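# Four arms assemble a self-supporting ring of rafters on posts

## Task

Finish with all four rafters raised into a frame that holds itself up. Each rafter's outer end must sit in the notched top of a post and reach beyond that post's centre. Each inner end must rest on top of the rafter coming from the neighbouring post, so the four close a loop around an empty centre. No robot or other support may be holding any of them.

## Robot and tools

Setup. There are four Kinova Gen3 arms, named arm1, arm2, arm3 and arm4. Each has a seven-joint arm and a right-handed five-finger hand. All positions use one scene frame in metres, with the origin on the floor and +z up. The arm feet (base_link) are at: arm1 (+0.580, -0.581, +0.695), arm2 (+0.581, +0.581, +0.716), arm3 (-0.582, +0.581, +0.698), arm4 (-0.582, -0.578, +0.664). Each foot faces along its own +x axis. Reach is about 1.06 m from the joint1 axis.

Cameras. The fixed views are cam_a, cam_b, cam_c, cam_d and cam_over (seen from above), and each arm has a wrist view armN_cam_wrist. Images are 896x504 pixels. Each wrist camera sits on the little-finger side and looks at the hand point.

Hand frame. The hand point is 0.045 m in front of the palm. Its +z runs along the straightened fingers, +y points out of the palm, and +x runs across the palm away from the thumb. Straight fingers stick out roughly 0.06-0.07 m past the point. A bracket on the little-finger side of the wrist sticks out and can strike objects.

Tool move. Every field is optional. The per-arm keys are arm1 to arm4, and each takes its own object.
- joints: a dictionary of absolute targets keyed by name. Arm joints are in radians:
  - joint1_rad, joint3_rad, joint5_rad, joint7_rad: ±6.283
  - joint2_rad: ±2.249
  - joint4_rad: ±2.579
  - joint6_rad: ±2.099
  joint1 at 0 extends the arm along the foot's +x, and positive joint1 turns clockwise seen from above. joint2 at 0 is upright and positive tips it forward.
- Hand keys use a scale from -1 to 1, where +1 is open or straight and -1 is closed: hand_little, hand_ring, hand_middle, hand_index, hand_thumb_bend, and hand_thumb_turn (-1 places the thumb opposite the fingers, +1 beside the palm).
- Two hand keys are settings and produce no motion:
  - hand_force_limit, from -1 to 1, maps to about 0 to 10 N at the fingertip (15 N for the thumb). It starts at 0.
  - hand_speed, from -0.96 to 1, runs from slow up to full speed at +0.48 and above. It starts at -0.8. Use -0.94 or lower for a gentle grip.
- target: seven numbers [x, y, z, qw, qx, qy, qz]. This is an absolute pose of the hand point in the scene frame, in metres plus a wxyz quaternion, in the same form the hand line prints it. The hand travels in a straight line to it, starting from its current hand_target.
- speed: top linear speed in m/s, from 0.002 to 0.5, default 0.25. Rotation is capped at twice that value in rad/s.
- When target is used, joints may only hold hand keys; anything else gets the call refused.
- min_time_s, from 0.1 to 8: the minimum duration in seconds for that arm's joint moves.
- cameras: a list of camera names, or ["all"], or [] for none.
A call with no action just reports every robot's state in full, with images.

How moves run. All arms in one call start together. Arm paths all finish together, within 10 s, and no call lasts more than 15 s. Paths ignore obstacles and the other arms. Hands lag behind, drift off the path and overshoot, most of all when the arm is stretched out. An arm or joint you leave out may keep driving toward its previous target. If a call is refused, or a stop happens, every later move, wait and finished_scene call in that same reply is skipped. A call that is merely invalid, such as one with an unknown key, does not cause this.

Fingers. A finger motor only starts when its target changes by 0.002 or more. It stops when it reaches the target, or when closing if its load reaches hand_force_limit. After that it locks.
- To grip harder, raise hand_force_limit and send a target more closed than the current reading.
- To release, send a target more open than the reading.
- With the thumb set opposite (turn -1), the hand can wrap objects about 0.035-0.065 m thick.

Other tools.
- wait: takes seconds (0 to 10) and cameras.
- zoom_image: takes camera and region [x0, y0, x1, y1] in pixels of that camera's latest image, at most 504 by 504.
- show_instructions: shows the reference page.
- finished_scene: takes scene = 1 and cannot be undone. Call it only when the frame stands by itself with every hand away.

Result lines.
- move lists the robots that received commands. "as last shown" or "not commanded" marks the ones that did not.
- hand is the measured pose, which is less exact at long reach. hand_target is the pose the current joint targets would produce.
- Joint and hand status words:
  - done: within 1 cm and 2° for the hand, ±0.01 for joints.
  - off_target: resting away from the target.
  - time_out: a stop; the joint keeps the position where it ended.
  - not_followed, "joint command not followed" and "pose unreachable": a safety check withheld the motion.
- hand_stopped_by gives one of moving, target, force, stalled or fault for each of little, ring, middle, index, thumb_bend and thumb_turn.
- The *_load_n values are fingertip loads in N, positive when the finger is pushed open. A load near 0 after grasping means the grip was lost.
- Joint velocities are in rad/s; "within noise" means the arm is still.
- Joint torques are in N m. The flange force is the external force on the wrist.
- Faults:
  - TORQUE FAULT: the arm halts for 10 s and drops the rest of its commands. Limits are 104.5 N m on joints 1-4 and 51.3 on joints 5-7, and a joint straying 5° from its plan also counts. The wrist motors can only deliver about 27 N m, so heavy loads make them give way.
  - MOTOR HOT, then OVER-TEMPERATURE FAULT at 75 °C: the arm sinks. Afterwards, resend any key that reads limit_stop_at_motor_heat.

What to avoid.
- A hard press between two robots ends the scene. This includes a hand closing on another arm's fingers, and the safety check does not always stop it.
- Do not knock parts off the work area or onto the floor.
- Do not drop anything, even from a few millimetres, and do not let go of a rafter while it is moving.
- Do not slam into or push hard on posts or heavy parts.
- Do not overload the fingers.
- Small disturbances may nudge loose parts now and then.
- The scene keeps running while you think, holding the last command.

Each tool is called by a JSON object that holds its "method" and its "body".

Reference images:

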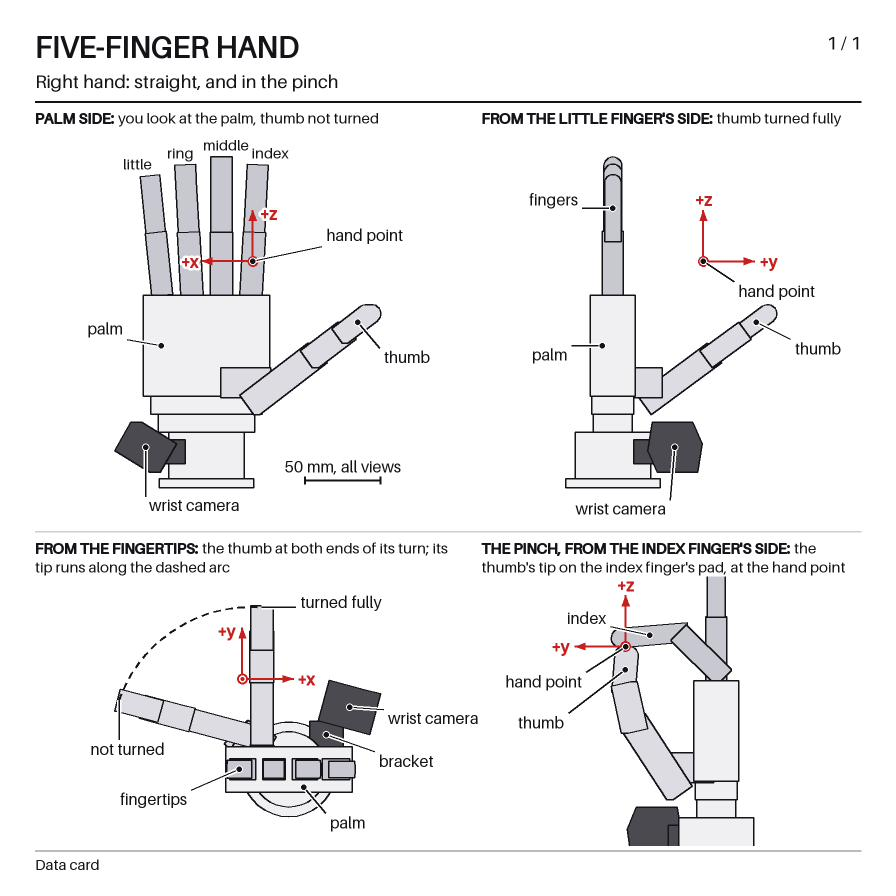

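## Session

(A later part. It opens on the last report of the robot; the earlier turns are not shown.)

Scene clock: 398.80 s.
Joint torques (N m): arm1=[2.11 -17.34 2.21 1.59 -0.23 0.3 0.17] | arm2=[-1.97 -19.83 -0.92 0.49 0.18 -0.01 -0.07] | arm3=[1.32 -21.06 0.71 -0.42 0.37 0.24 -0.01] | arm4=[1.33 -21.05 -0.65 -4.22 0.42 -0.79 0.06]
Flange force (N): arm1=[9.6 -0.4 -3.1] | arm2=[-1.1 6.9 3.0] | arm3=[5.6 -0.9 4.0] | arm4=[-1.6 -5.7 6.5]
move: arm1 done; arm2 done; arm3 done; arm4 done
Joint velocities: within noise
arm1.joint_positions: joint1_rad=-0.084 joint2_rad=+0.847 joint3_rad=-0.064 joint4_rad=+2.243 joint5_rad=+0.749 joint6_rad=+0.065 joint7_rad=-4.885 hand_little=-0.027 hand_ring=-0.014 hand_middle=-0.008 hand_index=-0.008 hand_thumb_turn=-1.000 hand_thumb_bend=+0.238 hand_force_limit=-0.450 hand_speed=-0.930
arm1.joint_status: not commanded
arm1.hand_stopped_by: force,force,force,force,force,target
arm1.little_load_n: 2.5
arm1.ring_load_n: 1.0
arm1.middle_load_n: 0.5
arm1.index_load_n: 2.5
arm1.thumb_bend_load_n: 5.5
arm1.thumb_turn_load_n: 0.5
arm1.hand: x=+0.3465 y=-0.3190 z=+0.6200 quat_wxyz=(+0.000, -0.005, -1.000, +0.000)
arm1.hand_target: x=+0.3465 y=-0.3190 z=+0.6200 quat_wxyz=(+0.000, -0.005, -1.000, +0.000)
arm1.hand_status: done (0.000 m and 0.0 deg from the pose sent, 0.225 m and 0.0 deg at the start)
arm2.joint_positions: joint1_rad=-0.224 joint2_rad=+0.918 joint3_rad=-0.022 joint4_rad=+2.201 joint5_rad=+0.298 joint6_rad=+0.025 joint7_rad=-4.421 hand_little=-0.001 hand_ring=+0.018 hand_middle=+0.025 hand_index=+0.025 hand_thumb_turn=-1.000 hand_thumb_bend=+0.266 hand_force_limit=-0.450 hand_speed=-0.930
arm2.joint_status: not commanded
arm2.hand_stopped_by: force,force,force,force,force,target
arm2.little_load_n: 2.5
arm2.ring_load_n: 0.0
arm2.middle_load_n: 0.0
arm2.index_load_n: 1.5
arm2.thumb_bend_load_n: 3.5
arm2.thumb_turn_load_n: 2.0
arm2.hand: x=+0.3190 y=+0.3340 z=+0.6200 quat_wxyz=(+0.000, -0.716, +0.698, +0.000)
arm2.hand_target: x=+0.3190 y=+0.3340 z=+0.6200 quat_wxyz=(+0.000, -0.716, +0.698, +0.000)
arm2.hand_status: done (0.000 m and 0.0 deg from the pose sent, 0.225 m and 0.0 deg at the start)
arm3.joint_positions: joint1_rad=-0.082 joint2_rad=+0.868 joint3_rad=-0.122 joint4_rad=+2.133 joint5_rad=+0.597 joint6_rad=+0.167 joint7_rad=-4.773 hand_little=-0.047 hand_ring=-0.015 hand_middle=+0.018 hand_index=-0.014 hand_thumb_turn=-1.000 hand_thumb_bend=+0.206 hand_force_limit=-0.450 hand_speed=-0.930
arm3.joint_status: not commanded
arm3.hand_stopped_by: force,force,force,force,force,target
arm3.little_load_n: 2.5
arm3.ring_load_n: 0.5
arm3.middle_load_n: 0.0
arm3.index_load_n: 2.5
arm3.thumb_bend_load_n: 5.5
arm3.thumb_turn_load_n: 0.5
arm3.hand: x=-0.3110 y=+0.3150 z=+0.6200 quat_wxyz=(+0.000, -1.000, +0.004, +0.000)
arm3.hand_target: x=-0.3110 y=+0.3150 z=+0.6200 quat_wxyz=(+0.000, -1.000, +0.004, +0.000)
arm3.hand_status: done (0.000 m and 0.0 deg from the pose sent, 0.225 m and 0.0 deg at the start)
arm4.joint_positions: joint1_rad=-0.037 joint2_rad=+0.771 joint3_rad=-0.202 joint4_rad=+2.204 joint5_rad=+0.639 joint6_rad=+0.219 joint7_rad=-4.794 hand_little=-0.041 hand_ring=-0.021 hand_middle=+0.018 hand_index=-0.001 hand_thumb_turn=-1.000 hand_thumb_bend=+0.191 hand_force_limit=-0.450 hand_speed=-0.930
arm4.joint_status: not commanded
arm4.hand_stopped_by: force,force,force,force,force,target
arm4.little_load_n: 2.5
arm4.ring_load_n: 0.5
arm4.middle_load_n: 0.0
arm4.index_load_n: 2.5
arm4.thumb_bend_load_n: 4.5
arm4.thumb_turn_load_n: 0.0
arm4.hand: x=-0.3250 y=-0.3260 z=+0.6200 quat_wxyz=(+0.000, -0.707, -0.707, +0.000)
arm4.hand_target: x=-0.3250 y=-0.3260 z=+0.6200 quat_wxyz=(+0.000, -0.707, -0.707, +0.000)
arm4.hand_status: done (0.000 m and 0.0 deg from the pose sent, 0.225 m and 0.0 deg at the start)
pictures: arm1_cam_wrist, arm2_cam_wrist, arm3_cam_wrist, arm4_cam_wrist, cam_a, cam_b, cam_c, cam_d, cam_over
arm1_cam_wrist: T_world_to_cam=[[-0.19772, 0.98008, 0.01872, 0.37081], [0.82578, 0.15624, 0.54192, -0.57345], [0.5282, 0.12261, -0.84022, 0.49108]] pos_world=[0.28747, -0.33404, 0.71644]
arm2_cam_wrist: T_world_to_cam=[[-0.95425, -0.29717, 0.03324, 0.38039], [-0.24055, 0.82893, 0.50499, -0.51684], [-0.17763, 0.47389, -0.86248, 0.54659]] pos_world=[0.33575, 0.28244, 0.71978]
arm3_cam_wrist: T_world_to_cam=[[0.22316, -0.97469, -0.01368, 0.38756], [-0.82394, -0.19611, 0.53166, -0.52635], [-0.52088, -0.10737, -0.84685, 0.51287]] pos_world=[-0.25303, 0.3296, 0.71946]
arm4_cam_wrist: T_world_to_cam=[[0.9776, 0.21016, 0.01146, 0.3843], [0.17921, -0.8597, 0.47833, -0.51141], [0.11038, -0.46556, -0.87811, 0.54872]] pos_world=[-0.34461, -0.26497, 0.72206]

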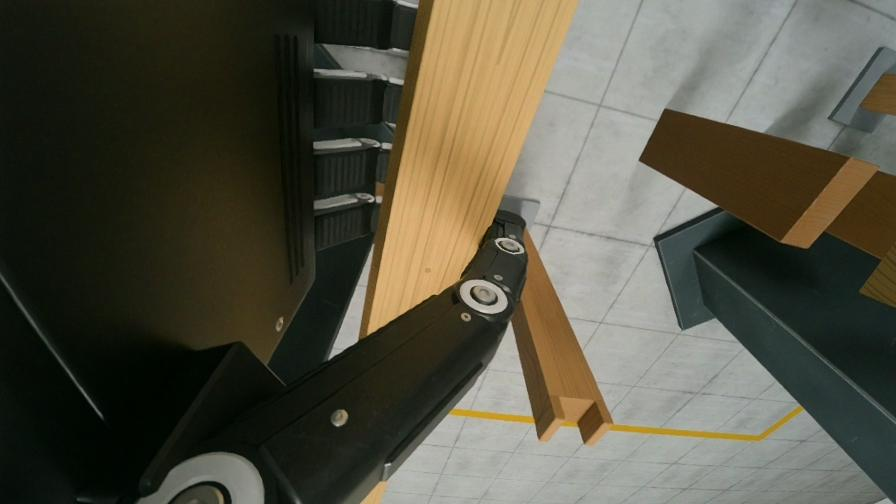

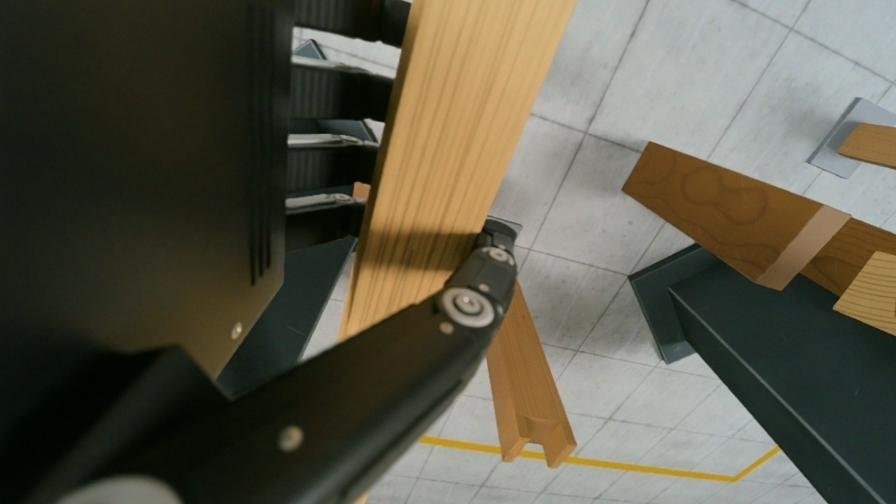

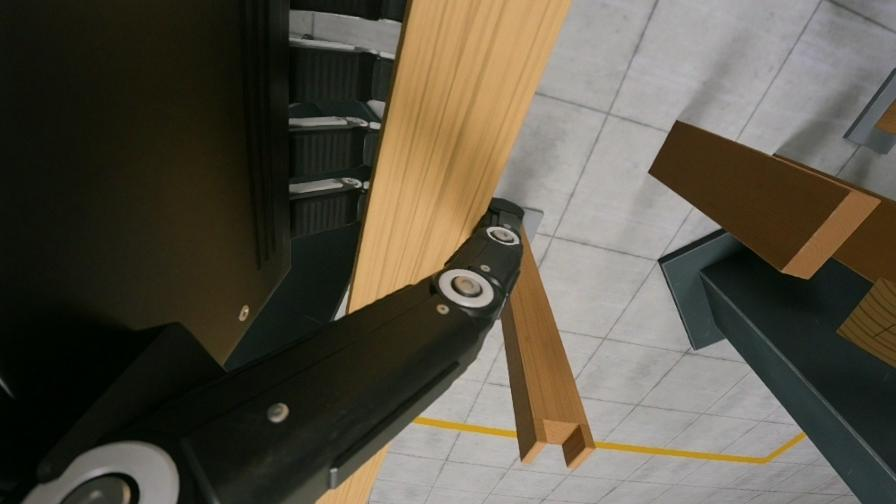

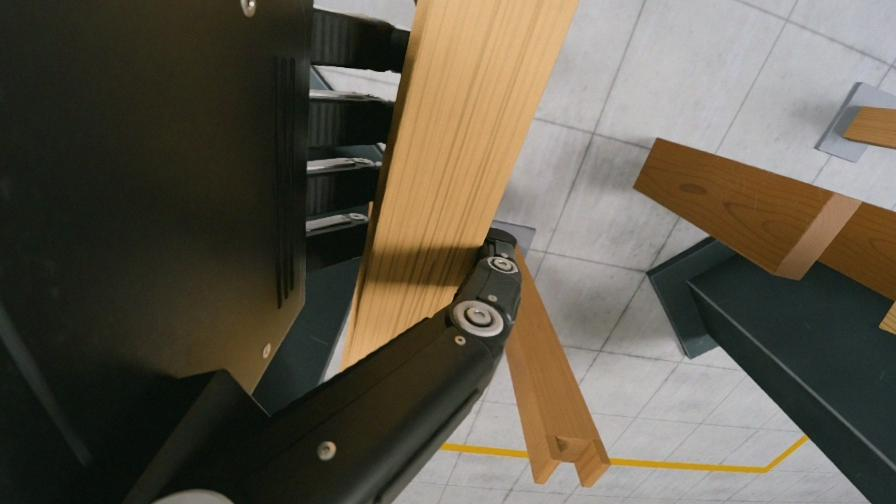

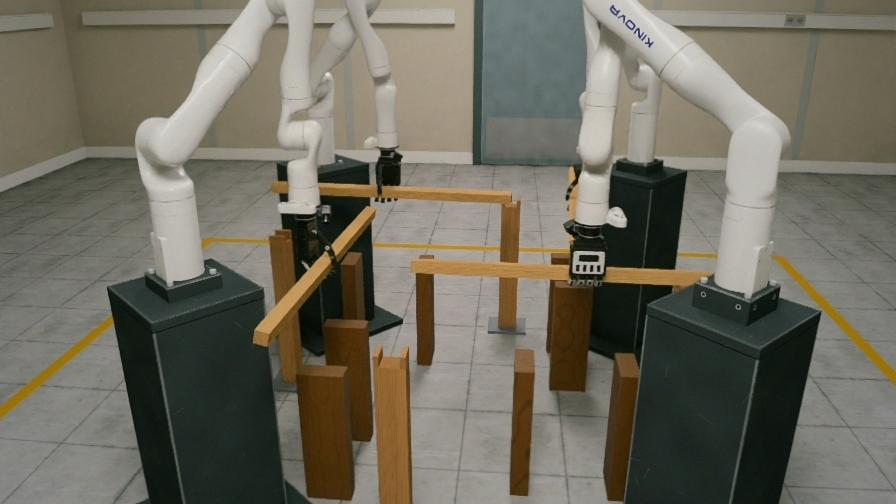

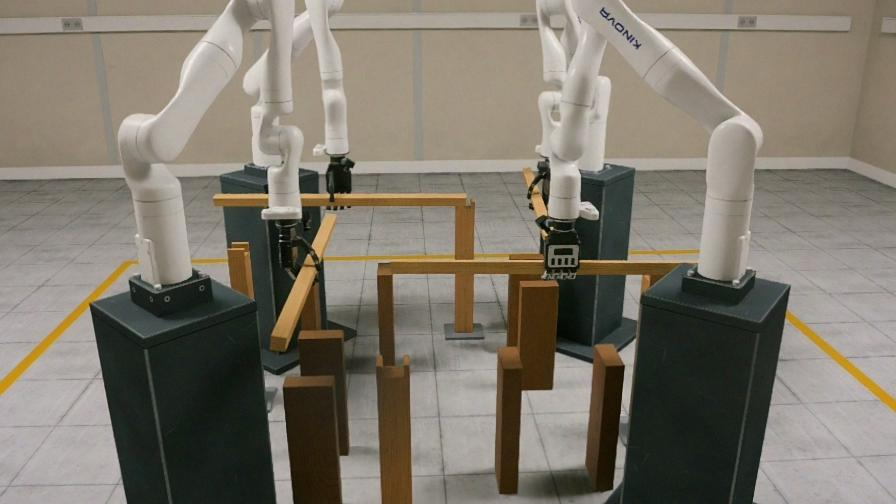

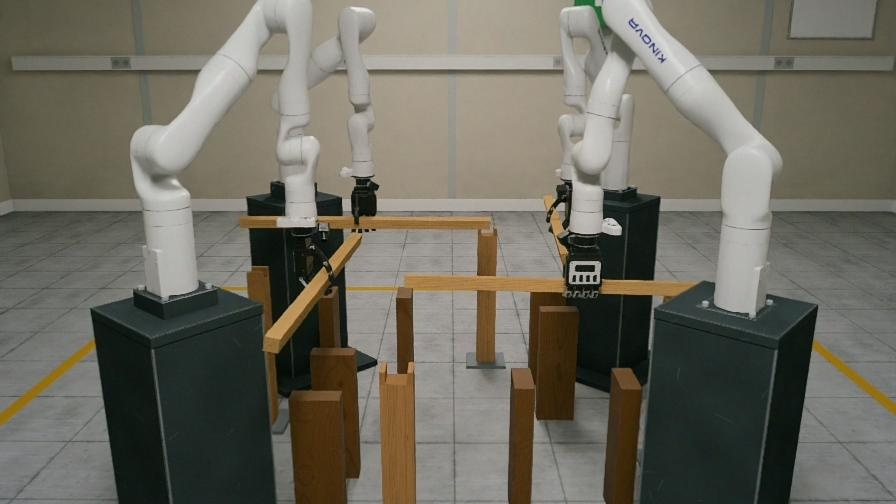

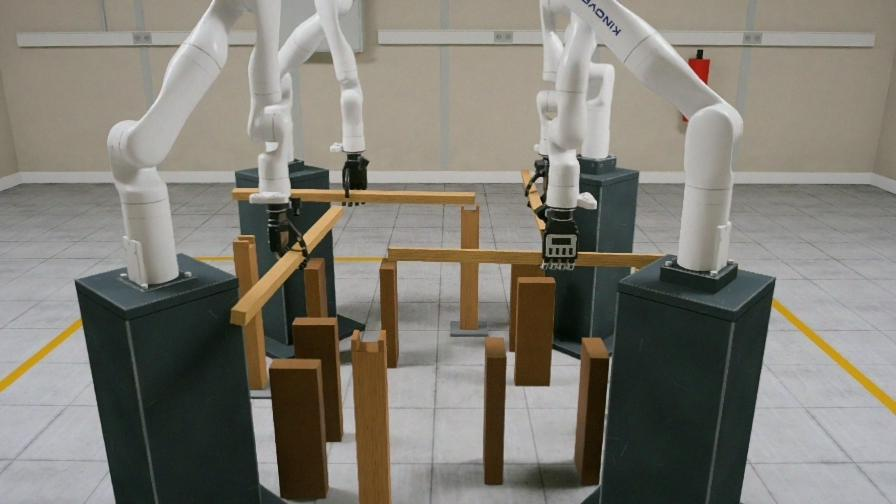

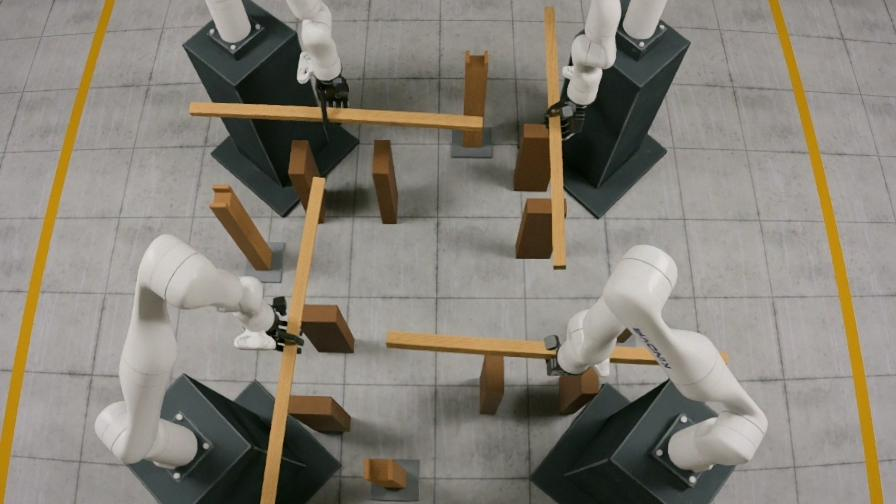

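{"method": "move", "body": {"arm1": {"target":[0.39,-0.1064,0.72,-0.0785,-0.0217,0.9967,-0.0017],"speed":0.12}, "arm2": {"target":[0.1133,0.385,0.72,0.0779,0.7208,-0.684,0.0821],"speed":0.12}, "arm3": {"target":[-0.383,0.1184,0.72,-0.0018,0.9963,0.0217,0.0837],"speed":0.12}, "arm4": {"target":[-0.1153,-0.384,0.72,-0.058,0.6804,0.7285,0.0541],"speed":0.12}, "cameras": ["all"]}}

Scene clock: 502.20 s.
Joint torques (N m): arm1=[2.21 -20.15 -3.51 -4.41 -0.33 -0.29 0.27] | arm2=[-2.04 -22.1 -6.15 -5.65 0.01 -0.64 -0.1] | arm3=[1.35 -22.33 -3.8 -5.57 0.24 -0.39 0.01] | arm4=[1.37 -23.27 -4.79 -9.7 0.22 -1.33 0.11]
Flange force (N): arm1=[6.9 3.4 -0.4] | arm2=[-4.9 2.6 1.5] | arm3=[3.8 3.3 3.0] | arm4=[0.6 -3.3 5.9]
move: arm1 done; arm2 done; arm3 done; arm4 done
Joint velocities: within noise
arm1.joint_positions: joint1_rad=+0.886 joint2_rad=+0.803 joint3_rad=-0.711 joint4_rad=+1.829 joint5_rad=+0.584 joint6_rad=+0.654 joint7_rad=-4.061 hand_little=-0.027 hand_ring=-0.014 hand_middle=-0.008 hand_index=-0.008 hand_thumb_turn=-1.000 hand_thumb_bend=+0.238 hand_force_limit=-0.450 hand_speed=-0.930
arm1.joint_status: not commanded
arm1.hand_stopped_by: force,force,force,force,force,target
arm1.little_load_n: 2.5
arm1.ring_load_n: 1.0
arm1.middle_load_n: 0.0
arm1.index_load_n: 3.0
arm1.thumb_bend_load_n: 5.5
arm1.thumb_turn_load_n: 0.5
arm1.hand: x=+0.3900 y=-0.1064 z=+0.7200 quat_wxyz=(+0.079, +0.022, -0.997, +0.002)
arm1.hand_target: x=+0.3900 y=-0.1064 z=+0.7200 quat_wxyz=(+0.079, +0.022, -0.997, +0.002)
arm1.hand_status: done (0.000 m and 0.0 deg from the pose sent, 0.239 m and 9.5 deg at the start)
arm2.joint_positions: joint1_rad=+0.741 joint2_rad=+0.809 joint3_rad=-0.565 joint4_rad=+1.874 joint5_rad=+0.385 joint6_rad=+0.494 joint7_rad=-3.850 hand_little=-0.001 hand_ring=+0.018 hand_middle=+0.025 hand_index=+0.025 hand_thumb_turn=-1.000 hand_thumb_bend=+0.266 hand_force_limit=-0.450 hand_speed=-0.930
arm2.joint_status: not commanded
arm2.hand_stopped_by: force,force,force,force,force,target
arm2.little_load_n: 2.0
arm2.ring_load_n: 0.0
arm2.middle_load_n: 0.0
arm2.index_load_n: 1.0
arm2.thumb_bend_load_n: 1.5
arm2.thumb_turn_load_n: 1.5
arm2.hand: x=+0.1133 y=+0.3850 z=+0.7200 quat_wxyz=(-0.078, -0.721, +0.684, -0.082)
arm2.hand_target: x=+0.1133 y=+0.3850 z=+0.7200 quat_wxyz=(-0.078, -0.721, +0.684, -0.082)
arm2.hand_status: done (0.000 m and 0.0 deg from the pose sent, 0.234 m and 13.1 deg at the start)
arm3.joint_positions: joint1_rad=+0.833 joint2_rad=+0.772 joint3_rad=-0.638 joint4_rad=+1.867 joint5_rad=+0.516 joint6_rad=+0.588 joint7_rad=-4.036 hand_little=-0.047 hand_ring=-0.015 hand_middle=+0.018 hand_index=-0.014 hand_thumb_turn=-1.000 hand_thumb_bend=+0.206 hand_force_limit=-0.450 hand_speed=-0.930
arm3.joint_status: not commanded
arm3.hand_stopped_by: force,force,force,force,force,target
arm3.little_load_n: 2.5
arm3.ring_load_n: 0.0
arm3.middle_load_n: 0.0
arm3.index_load_n: 2.5
arm3.thumb_bend_load_n: 5.0
arm3.thumb_turn_load_n: 0.5
arm3.hand: x=-0.3830 y=+0.1184 z=+0.7200 quat_wxyz=(+0.002, -0.996, -0.022, -0.084)
arm3.hand_target: x=-0.3830 y=+0.1184 z=+0.7200 quat_wxyz=(+0.002, -0.996, -0.022, -0.084)
arm3.hand_status: done (0.000 m and 0.0 deg from the pose sent, 0.232 m and 10.1 deg at the start)
arm4.joint_positions: joint1_rad=+0.857 joint2_rad=+0.735 joint3_rad=-0.699 joint4_rad=+1.824 joint5_rad=+0.470 joint6_rad=+0.697 joint7_rad=-3.962 hand_little=-0.041 hand_ring=-0.021 hand_middle=+0.018 hand_index=-0.001 hand_thumb_turn=-1.000 hand_thumb_bend=+0.191 hand_force_limit=-0.450 hand_speed=-0.930
arm4.joint_status: not commanded
arm4.hand_stopped_by: force,force,force,force,force,target
arm4.little_load_n: 2.5
arm4.ring_load_n: 0.0
arm4.middle_load_n: 0.0
arm4.index_load_n: 2.5
arm4.thumb_bend_load_n: 4.5
arm4.thumb_turn_load_n: 0.0
arm4.hand: x=-0.1153 y=-0.3840 z=+0.7200 quat_wxyz=(+0.058, -0.680, -0.729, -0.054)
arm4.hand_target: x=-0.1153 y=-0.3840 z=+0.7200 quat_wxyz=(+0.058, -0.680, -0.729, -0.054)
arm4.hand_status: done (0.000 m and 0.0 deg from the pose sent, 0.239 m and 9.9 deg at the start)
pictures: arm1_cam_wrist, arm2_cam_wrist, arm3_cam_wrist, arm4_cam_wrist, cam_a, cam_b, cam_c, cam_d, cam_over
arm1_cam_wrist: T_world_to_cam=[[-0.2451, 0.96815, 0.05109, 0.16309], [0.8907, 0.20405, 0.40622, -0.61926], [0.38285, 0.14507, -0.91235, 0.6371]] pos_world=[0.34763, -0.12396, 0.82447]
arm2_cam_wrist: T_world_to_cam=[[-0.94639, -0.30907, 0.09394, 0.15591], [-0.26829, 0.91402, 0.30429, -0.54413], [-0.17991, 0.26277, -0.94794, 0.7152]] pos_world=[0.13024, 0.35759, 0.82889]
arm3_cam_wrist: T_world_to_cam=[[0.27298, -0.96169, 0.02515, 0.20301], [-0.8896, -0.24239, 0.3871, -0.593], [-0.36618, -0.12804, -0.92169, 0.65451]] pos_world=[-0.34328, 0.1353, 0.8277]
arm4_cam_wrist: T_world_to_cam=[[0.96131, 0.27187, 0.04441, 0.18842], [0.24185, -0.91013, 0.33641, -0.55669], [0.13188, -0.31266, -0.94067, 0.69253]] pos_world=[-0.13782, -0.34136, 0.83035]

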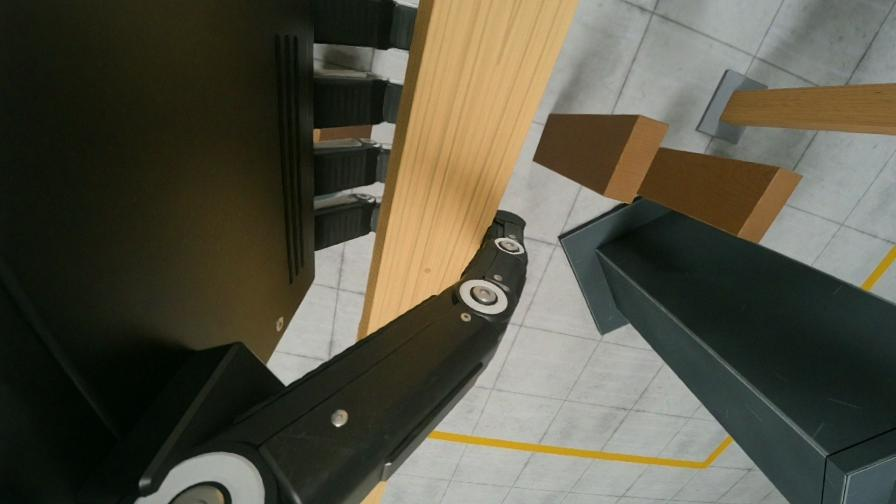

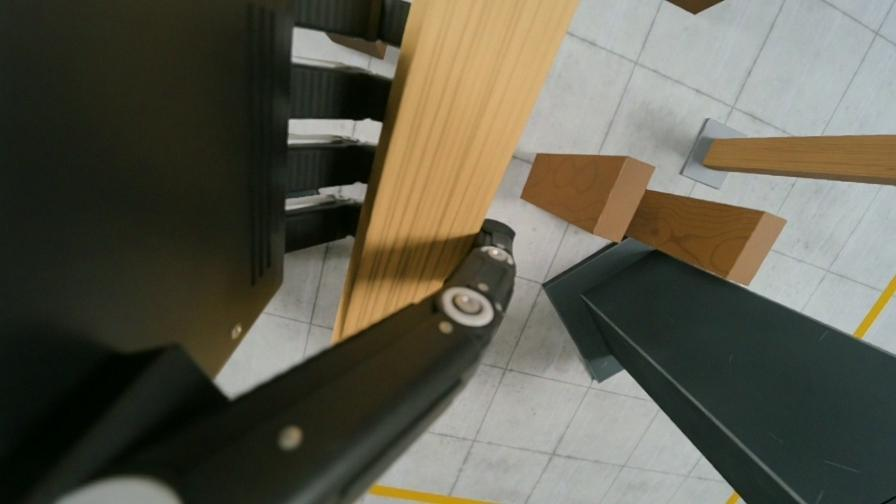

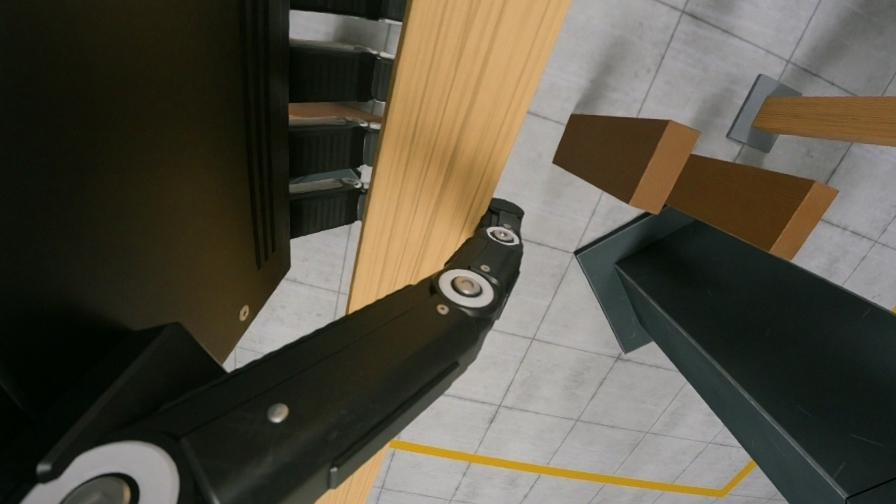

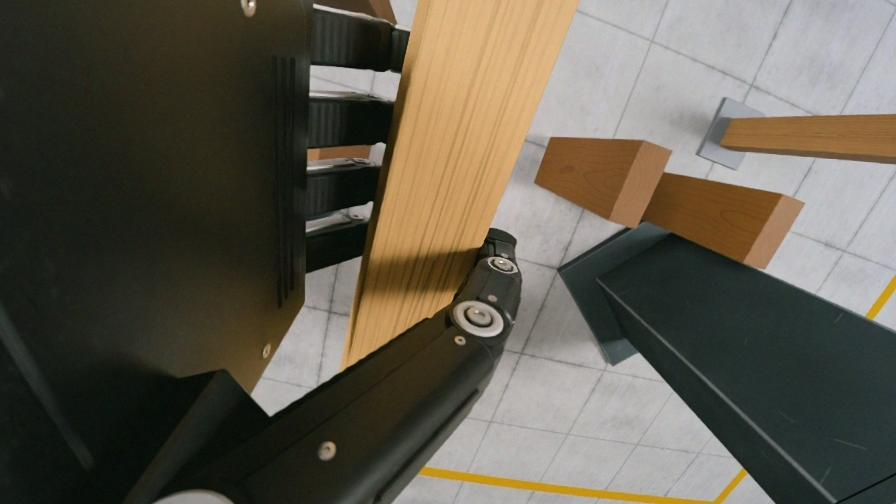

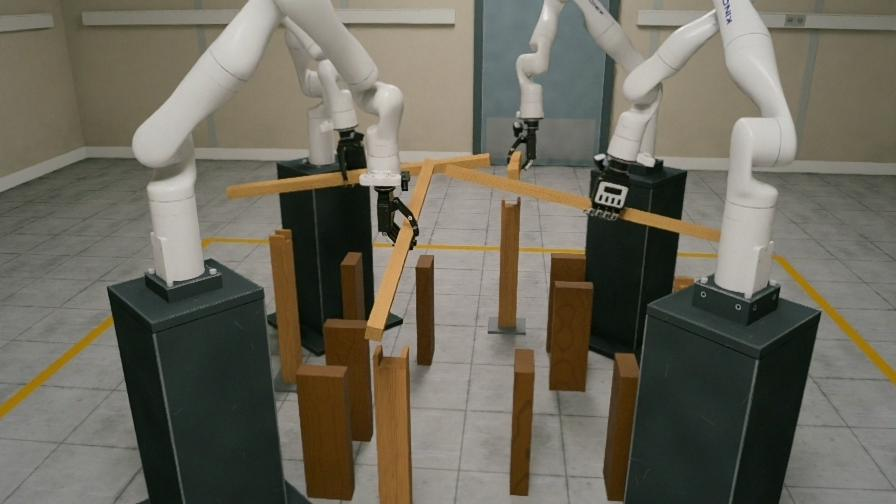

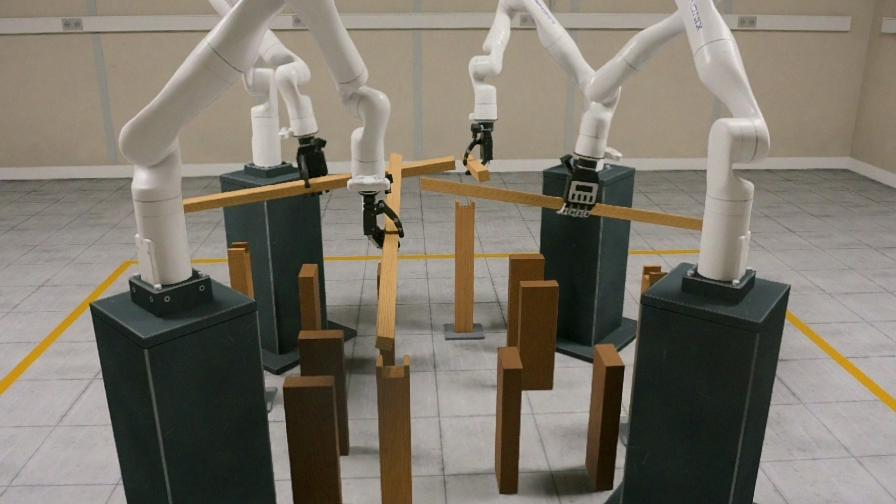

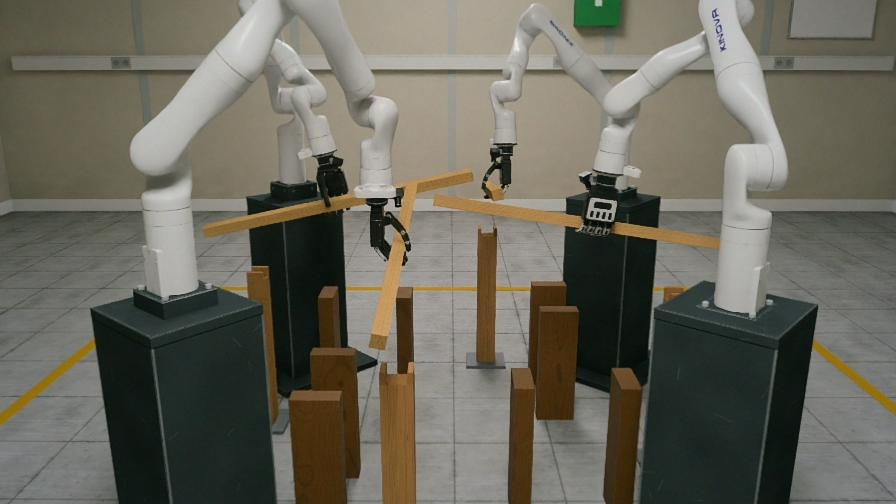

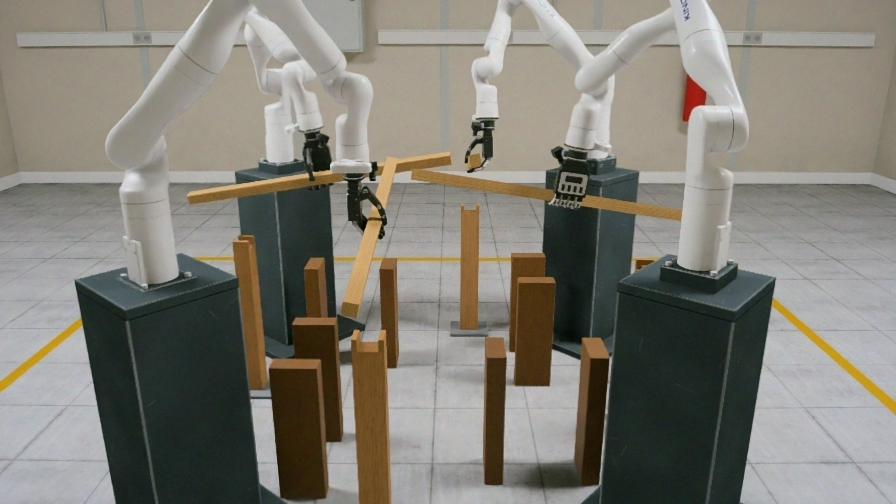

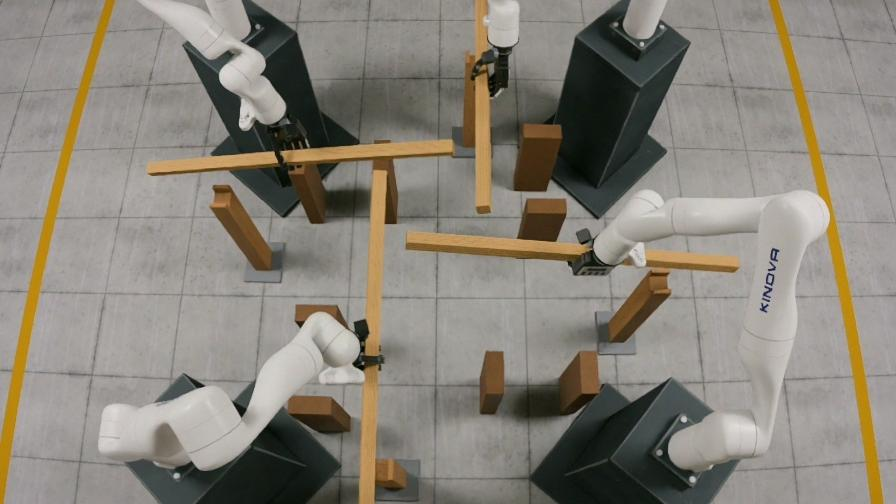

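{"method": "zoom_image", "body": {"camera": "cam_b", "region": [340, 140, 460, 400]}}

{"method": "zoom_image", "body": {"camera": "cam_a", "region": [340, 140, 460, 400]}}

{"method": "zoom_image", "body": {"camera": "cam_c", "region": [340, 160, 460, 420]}}

{"method": "zoom_image", "body": {"camera": "cam_d", "region": [310, 140, 430, 400]}}

{"method": "zoom_image", "body": {"camera": "cam_over", "region": [400, 0, 580, 220]}}

Scaled by 1.938 from the camera's image (finer frame: 1280x720).

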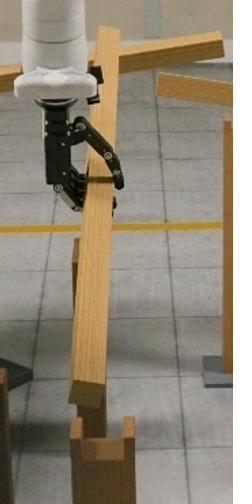

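Scaled by 1.938 from the camera's image (finer frame: 1280x720).

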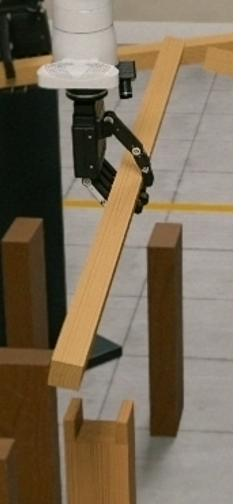

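Scaled by 1.938 from the camera's image (finer frame: 1280x720).

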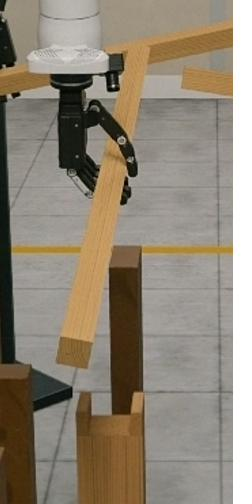

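Scaled by 1.938 from the camera's image (finer frame: 1280x720).

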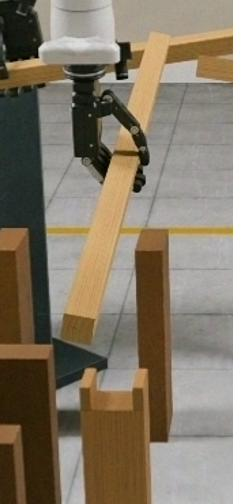

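Scaled by 2.291 from the camera's image (finer frame: 1280x720).

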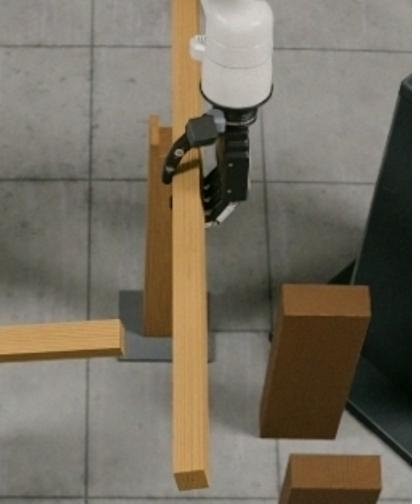

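{"method": "zoom_image", "body": {"camera": "cam_b", "region": [360, 310, 430, 400]}}

{"method": "zoom_image", "body": {"camera": "cam_c", "region": [360, 320, 430, 410]}}

{"method": "zoom_image", "body": {"camera": "cam_d", "region": [330, 280, 400, 370]}}

{"method": "zoom_image", "body": {"camera": "cam_a", "region": [350, 310, 420, 400]}}

Scaled by 5.600 from the camera's image (finer frame: 1280x720).

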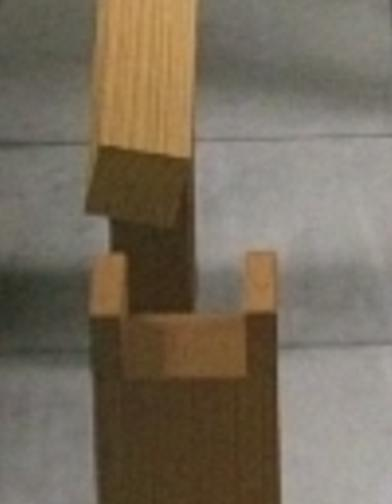

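Scaled by 5.600 from the camera's image (finer frame: 1280x720).

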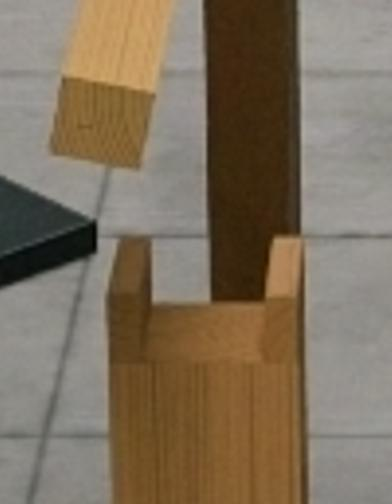

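Scaled by 5.600 from the camera's image (finer frame: 1280x720).

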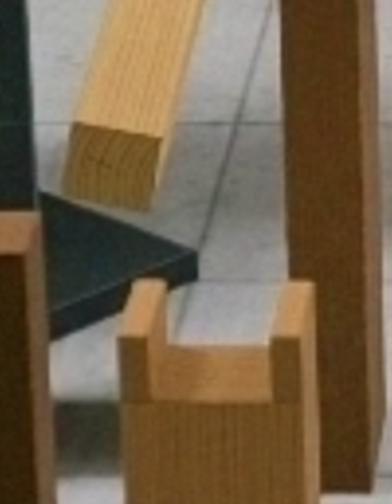

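Scaled by 5.600 from the camera's image (finer frame: 1280x720).

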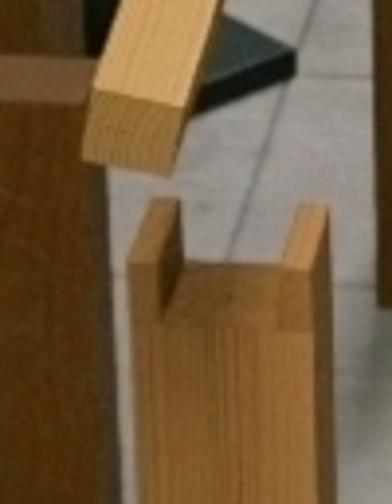

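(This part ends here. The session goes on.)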